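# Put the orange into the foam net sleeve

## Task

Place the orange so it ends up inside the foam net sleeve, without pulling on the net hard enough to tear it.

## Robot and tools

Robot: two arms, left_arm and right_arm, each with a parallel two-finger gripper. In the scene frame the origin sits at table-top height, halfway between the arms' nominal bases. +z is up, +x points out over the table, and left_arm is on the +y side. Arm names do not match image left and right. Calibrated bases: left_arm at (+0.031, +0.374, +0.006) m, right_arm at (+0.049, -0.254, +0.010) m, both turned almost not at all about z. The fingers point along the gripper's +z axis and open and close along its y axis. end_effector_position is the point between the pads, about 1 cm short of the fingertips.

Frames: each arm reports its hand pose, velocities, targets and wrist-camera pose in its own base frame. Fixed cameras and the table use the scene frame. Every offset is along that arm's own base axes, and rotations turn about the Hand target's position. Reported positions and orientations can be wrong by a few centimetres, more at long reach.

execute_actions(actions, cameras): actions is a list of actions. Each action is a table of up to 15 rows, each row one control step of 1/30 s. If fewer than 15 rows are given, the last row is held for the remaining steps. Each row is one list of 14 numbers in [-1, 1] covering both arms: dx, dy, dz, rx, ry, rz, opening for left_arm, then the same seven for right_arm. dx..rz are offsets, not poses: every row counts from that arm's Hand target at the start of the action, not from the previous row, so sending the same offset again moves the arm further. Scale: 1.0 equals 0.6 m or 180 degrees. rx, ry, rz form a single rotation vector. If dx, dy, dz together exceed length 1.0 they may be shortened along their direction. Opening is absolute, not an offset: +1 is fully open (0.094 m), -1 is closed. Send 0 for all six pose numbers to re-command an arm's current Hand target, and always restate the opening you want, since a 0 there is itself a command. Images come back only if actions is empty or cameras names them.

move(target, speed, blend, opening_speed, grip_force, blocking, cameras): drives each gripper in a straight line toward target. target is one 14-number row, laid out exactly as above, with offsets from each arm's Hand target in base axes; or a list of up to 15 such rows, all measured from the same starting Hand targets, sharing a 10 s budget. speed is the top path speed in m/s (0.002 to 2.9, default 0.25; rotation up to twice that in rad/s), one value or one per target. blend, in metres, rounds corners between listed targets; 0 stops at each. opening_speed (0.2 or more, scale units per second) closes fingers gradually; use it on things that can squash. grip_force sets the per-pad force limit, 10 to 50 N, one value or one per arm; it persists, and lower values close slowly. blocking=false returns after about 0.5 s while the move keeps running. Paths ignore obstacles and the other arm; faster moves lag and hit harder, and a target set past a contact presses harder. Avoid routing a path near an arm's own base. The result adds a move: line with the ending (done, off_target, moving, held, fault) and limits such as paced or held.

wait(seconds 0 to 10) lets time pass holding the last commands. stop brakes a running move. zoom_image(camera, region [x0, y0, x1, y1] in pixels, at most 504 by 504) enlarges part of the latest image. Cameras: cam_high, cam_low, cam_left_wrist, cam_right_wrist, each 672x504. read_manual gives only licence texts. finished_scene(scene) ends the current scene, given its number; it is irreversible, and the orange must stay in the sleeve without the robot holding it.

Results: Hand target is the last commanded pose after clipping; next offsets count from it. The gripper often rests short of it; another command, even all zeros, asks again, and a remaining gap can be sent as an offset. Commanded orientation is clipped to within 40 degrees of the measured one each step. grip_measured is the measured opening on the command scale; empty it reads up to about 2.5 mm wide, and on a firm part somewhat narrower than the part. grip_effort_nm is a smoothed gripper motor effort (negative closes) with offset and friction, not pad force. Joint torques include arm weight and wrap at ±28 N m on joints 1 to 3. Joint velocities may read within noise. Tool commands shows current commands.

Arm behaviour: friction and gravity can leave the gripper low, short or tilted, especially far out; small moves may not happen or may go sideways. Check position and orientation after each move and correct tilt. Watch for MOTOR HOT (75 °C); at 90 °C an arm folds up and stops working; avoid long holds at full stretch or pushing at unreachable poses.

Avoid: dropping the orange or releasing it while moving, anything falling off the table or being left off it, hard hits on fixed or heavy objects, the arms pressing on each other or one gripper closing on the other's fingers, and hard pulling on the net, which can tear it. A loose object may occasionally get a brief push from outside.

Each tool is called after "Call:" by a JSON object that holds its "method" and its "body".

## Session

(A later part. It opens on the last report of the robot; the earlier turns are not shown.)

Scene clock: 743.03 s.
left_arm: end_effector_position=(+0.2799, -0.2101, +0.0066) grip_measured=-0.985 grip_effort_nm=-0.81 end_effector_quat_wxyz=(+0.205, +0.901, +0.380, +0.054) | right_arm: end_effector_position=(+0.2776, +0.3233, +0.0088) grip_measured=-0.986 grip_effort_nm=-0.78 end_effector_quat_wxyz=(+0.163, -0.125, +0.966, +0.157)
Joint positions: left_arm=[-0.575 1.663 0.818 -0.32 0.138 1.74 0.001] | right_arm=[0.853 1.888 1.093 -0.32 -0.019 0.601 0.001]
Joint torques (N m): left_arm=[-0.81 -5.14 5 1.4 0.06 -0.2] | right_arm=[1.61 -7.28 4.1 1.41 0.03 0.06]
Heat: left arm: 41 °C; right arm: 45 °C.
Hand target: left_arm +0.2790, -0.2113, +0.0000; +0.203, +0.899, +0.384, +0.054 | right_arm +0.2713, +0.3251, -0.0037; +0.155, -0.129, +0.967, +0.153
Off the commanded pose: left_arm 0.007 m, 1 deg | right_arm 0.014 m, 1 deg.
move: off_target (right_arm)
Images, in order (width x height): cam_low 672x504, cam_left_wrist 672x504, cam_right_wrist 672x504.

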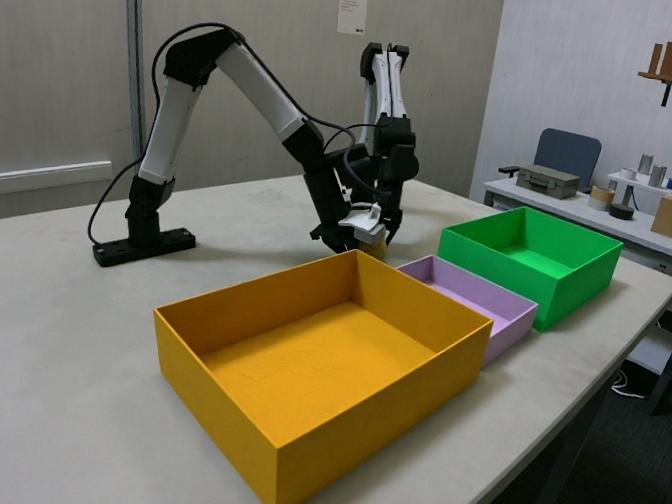

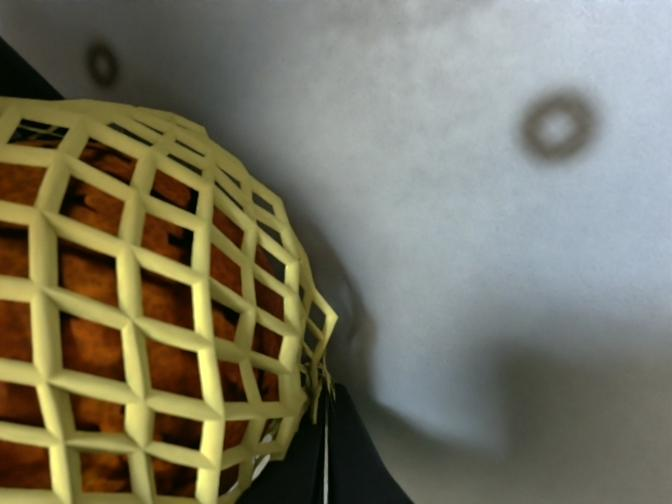

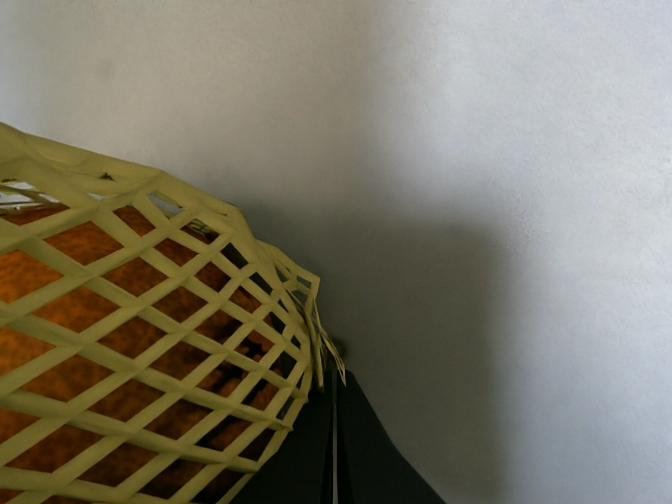

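Call:
{"method": "move", "body": {"target": [[0.0015, 0.002, 0.011, 0, 0, 0, -1, 0.0083, -0.0033, 0.0128, 0, 0, 0, -1], [0.0015, 0.002, 0.011, 0, 0, 0, -0.72, 0.0083, -0.0033, 0.0128, 0, 0, 0, -0.72]], "speed": 0.05, "opening_speed": 0.3, "cameras": ["cam_low", "cam_left_wrist", "cam_right_wrist"]}}

Call:
{"method": "zoom_image", "body": {"camera": "cam_low", "region": [310, 160, 450, 280]}}

Scene clock: 766.83 s.
left_arm: end_effector_position=(+0.2798, -0.2087, +0.0069) grip_measured=-0.723 grip_effort_nm=0.17 end_effector_quat_wxyz=(+0.202, +0.901, +0.381, +0.056) | right_arm: end_effector_position=(+0.2821, +0.3166, +0.0078) grip_measured=-0.723 grip_effort_nm=0.16 end_effector_quat_wxyz=(+0.167, -0.118, +0.968, +0.145)
Joint positions: left_arm=[-0.575 1.66 0.818 -0.325 0.131 1.739 0.013] | right_arm=[0.845 1.888 1.093 -0.329 0.004 0.601 0.013]
Joint torques (N m): left_arm=[-0.31 -6.23 6.13 1.12 0.13 -0.15] | right_arm=[1.09 -8.21 5.71 1.19 -0.24 -0.09]
Heat: left arm: 41 °C; right arm: 44 °C.
Hand target: left_arm +0.2799, -0.2101, +0.0067; +0.203, +0.899, +0.384, +0.054 | right_arm +0.2764, +0.3230, +0.0040; +0.155, -0.128, +0.968, +0.153
Off the commanded pose: left_arm 0.001 m, 1 deg | right_arm 0.009 m, 2 deg.
move: done
Images, in order (width x height): cam_low 672x504, cam_left_wrist 672x504, cam_right_wrist 672x504.

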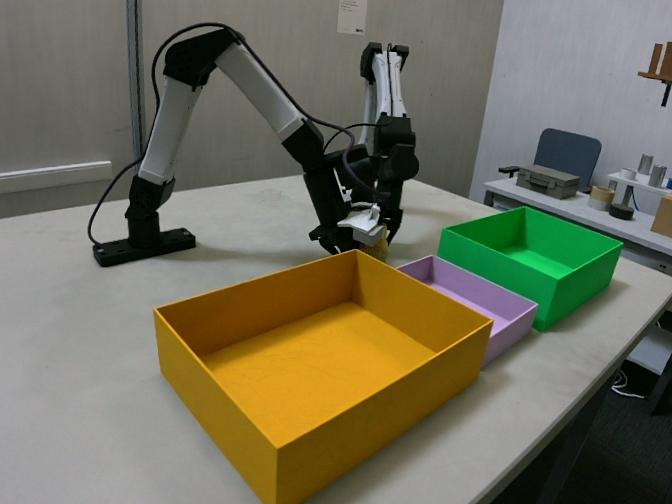

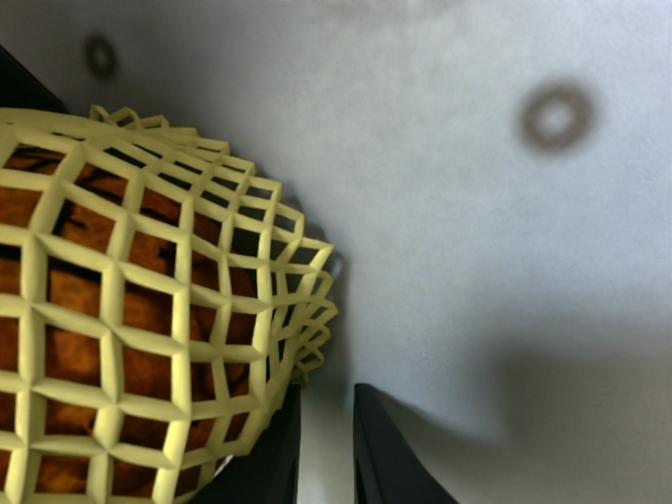

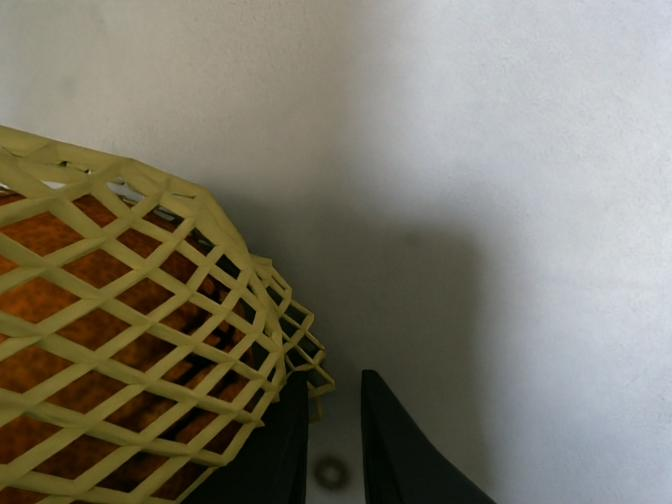

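Scaled by 3.600 from the camera's 672x504 image, which has a finer 960x720 frame.

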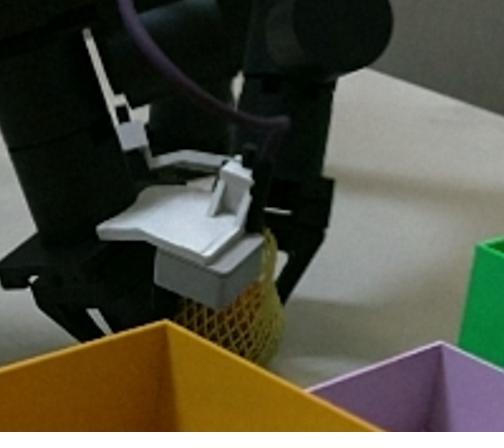

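Call:
{"method": "move", "body": {"target": [[0.0, 0.018, 0.005, 0, 0, 0, -0.72, 0.0, -0.018, 0.008, 0, 0, 0, -0.72], [-0.03, 0.09, 0.14, 0, 0, 0, -0.72, -0.03, -0.09, 0.14, 0, 0, 0, -0.72]], "speed": 0.08, "blend": 0.005, "cameras": ["all"]}}

Call:
{"method": "zoom_image", "body": {"camera": "cam_low", "region": [310, 160, 450, 280]}}

Call:
{"method": "zoom_image", "body": {"camera": "cam_high", "region": [290, 150, 430, 290]}}

Scene clock: 795.03 s.
left_arm: end_effector_position=(+0.2588, -0.1539, +0.0806) grip_measured=-0.722 grip_effort_nm=0.10 end_effector_quat_wxyz=(+0.191, +0.899, +0.390, +0.050) | right_arm: end_effector_position=(+0.2567, +0.2667, +0.0758) grip_measured=-0.722 grip_effort_nm=0.11 end_effector_quat_wxyz=(+0.149, -0.125, +0.971, +0.140)
Joint positions: left_arm=[-0.435 1.376 0.886 -0.722 0.176 1.856 0.013] | right_arm=[0.786 1.609 1.07 -0.621 -0.039 0.539 0.013]
Joint torques (N m): left_arm=[0.47 -5.82 8.25 0.85 0.26 0.07] | right_arm=[-0.16 -9.66 6.82 1.04 -0.14 -0.13]
Heat: left arm: 43 °C; right arm: 45 °C.
Hand target: left_arm +0.2619, -0.1561, +0.0906; +0.203, +0.899, +0.384, +0.054 | right_arm +0.2583, +0.2690, +0.0879; +0.155, -0.129, +0.968, +0.153
Off the commanded pose: left_arm 0.011 m, 2 deg | right_arm 0.013 m, 2 deg.
move: off_target (left_arm, right_arm)

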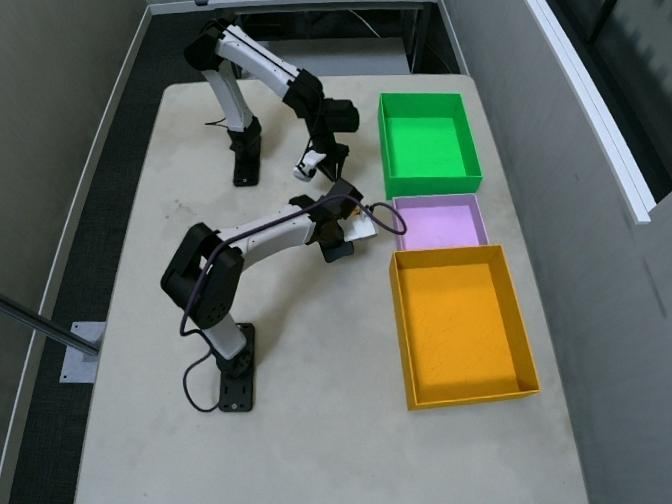

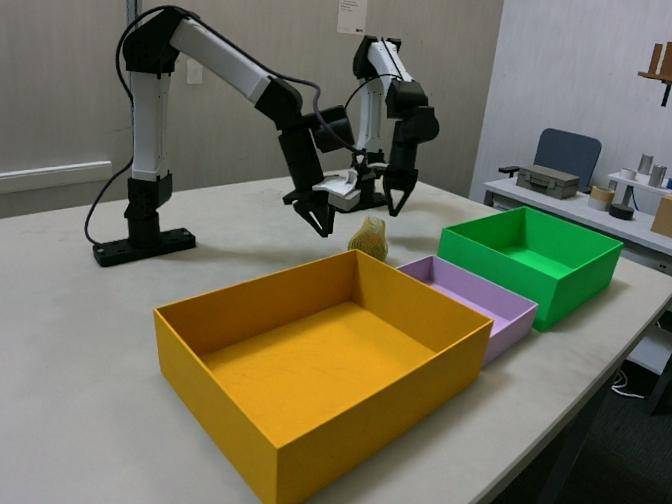

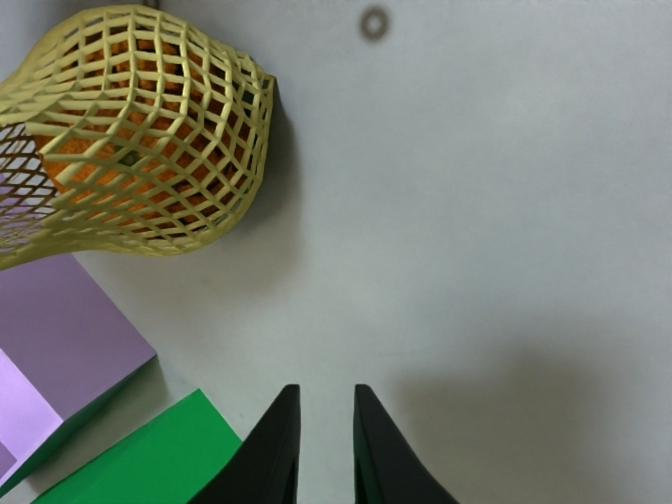

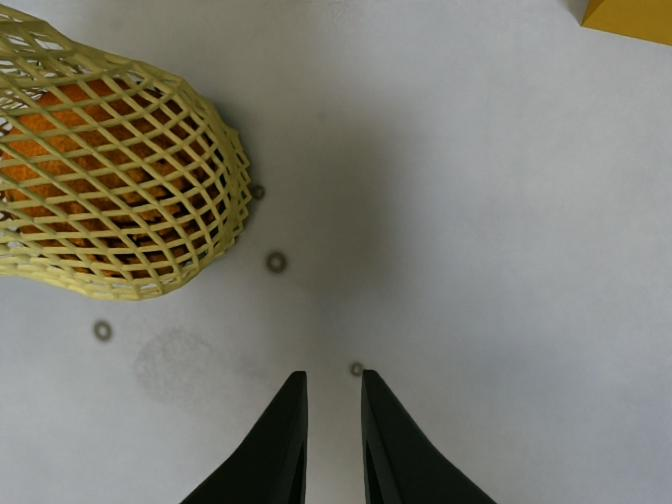

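Scaled by 3.600 from the camera's 672x504 image, which has a finer 960x720 frame.

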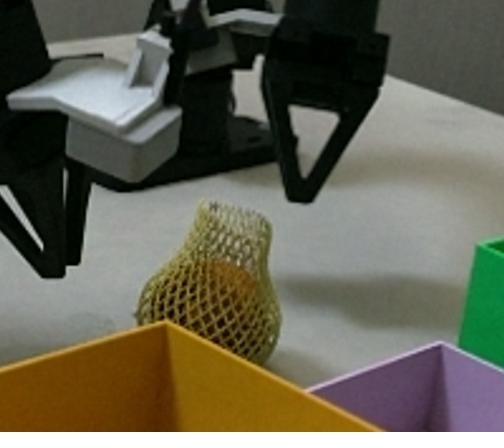

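Scaled by 3.600 from the camera's 672x504 image, which has a finer 960x720 frame.

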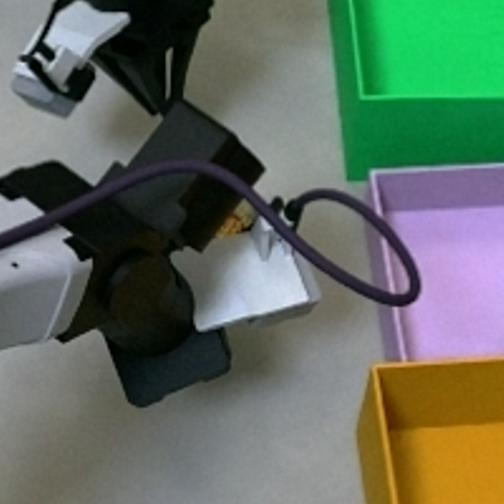

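Call:
{"method": "finished_scene", "body": {"scene": 1}}

The scene is finished: the task was done.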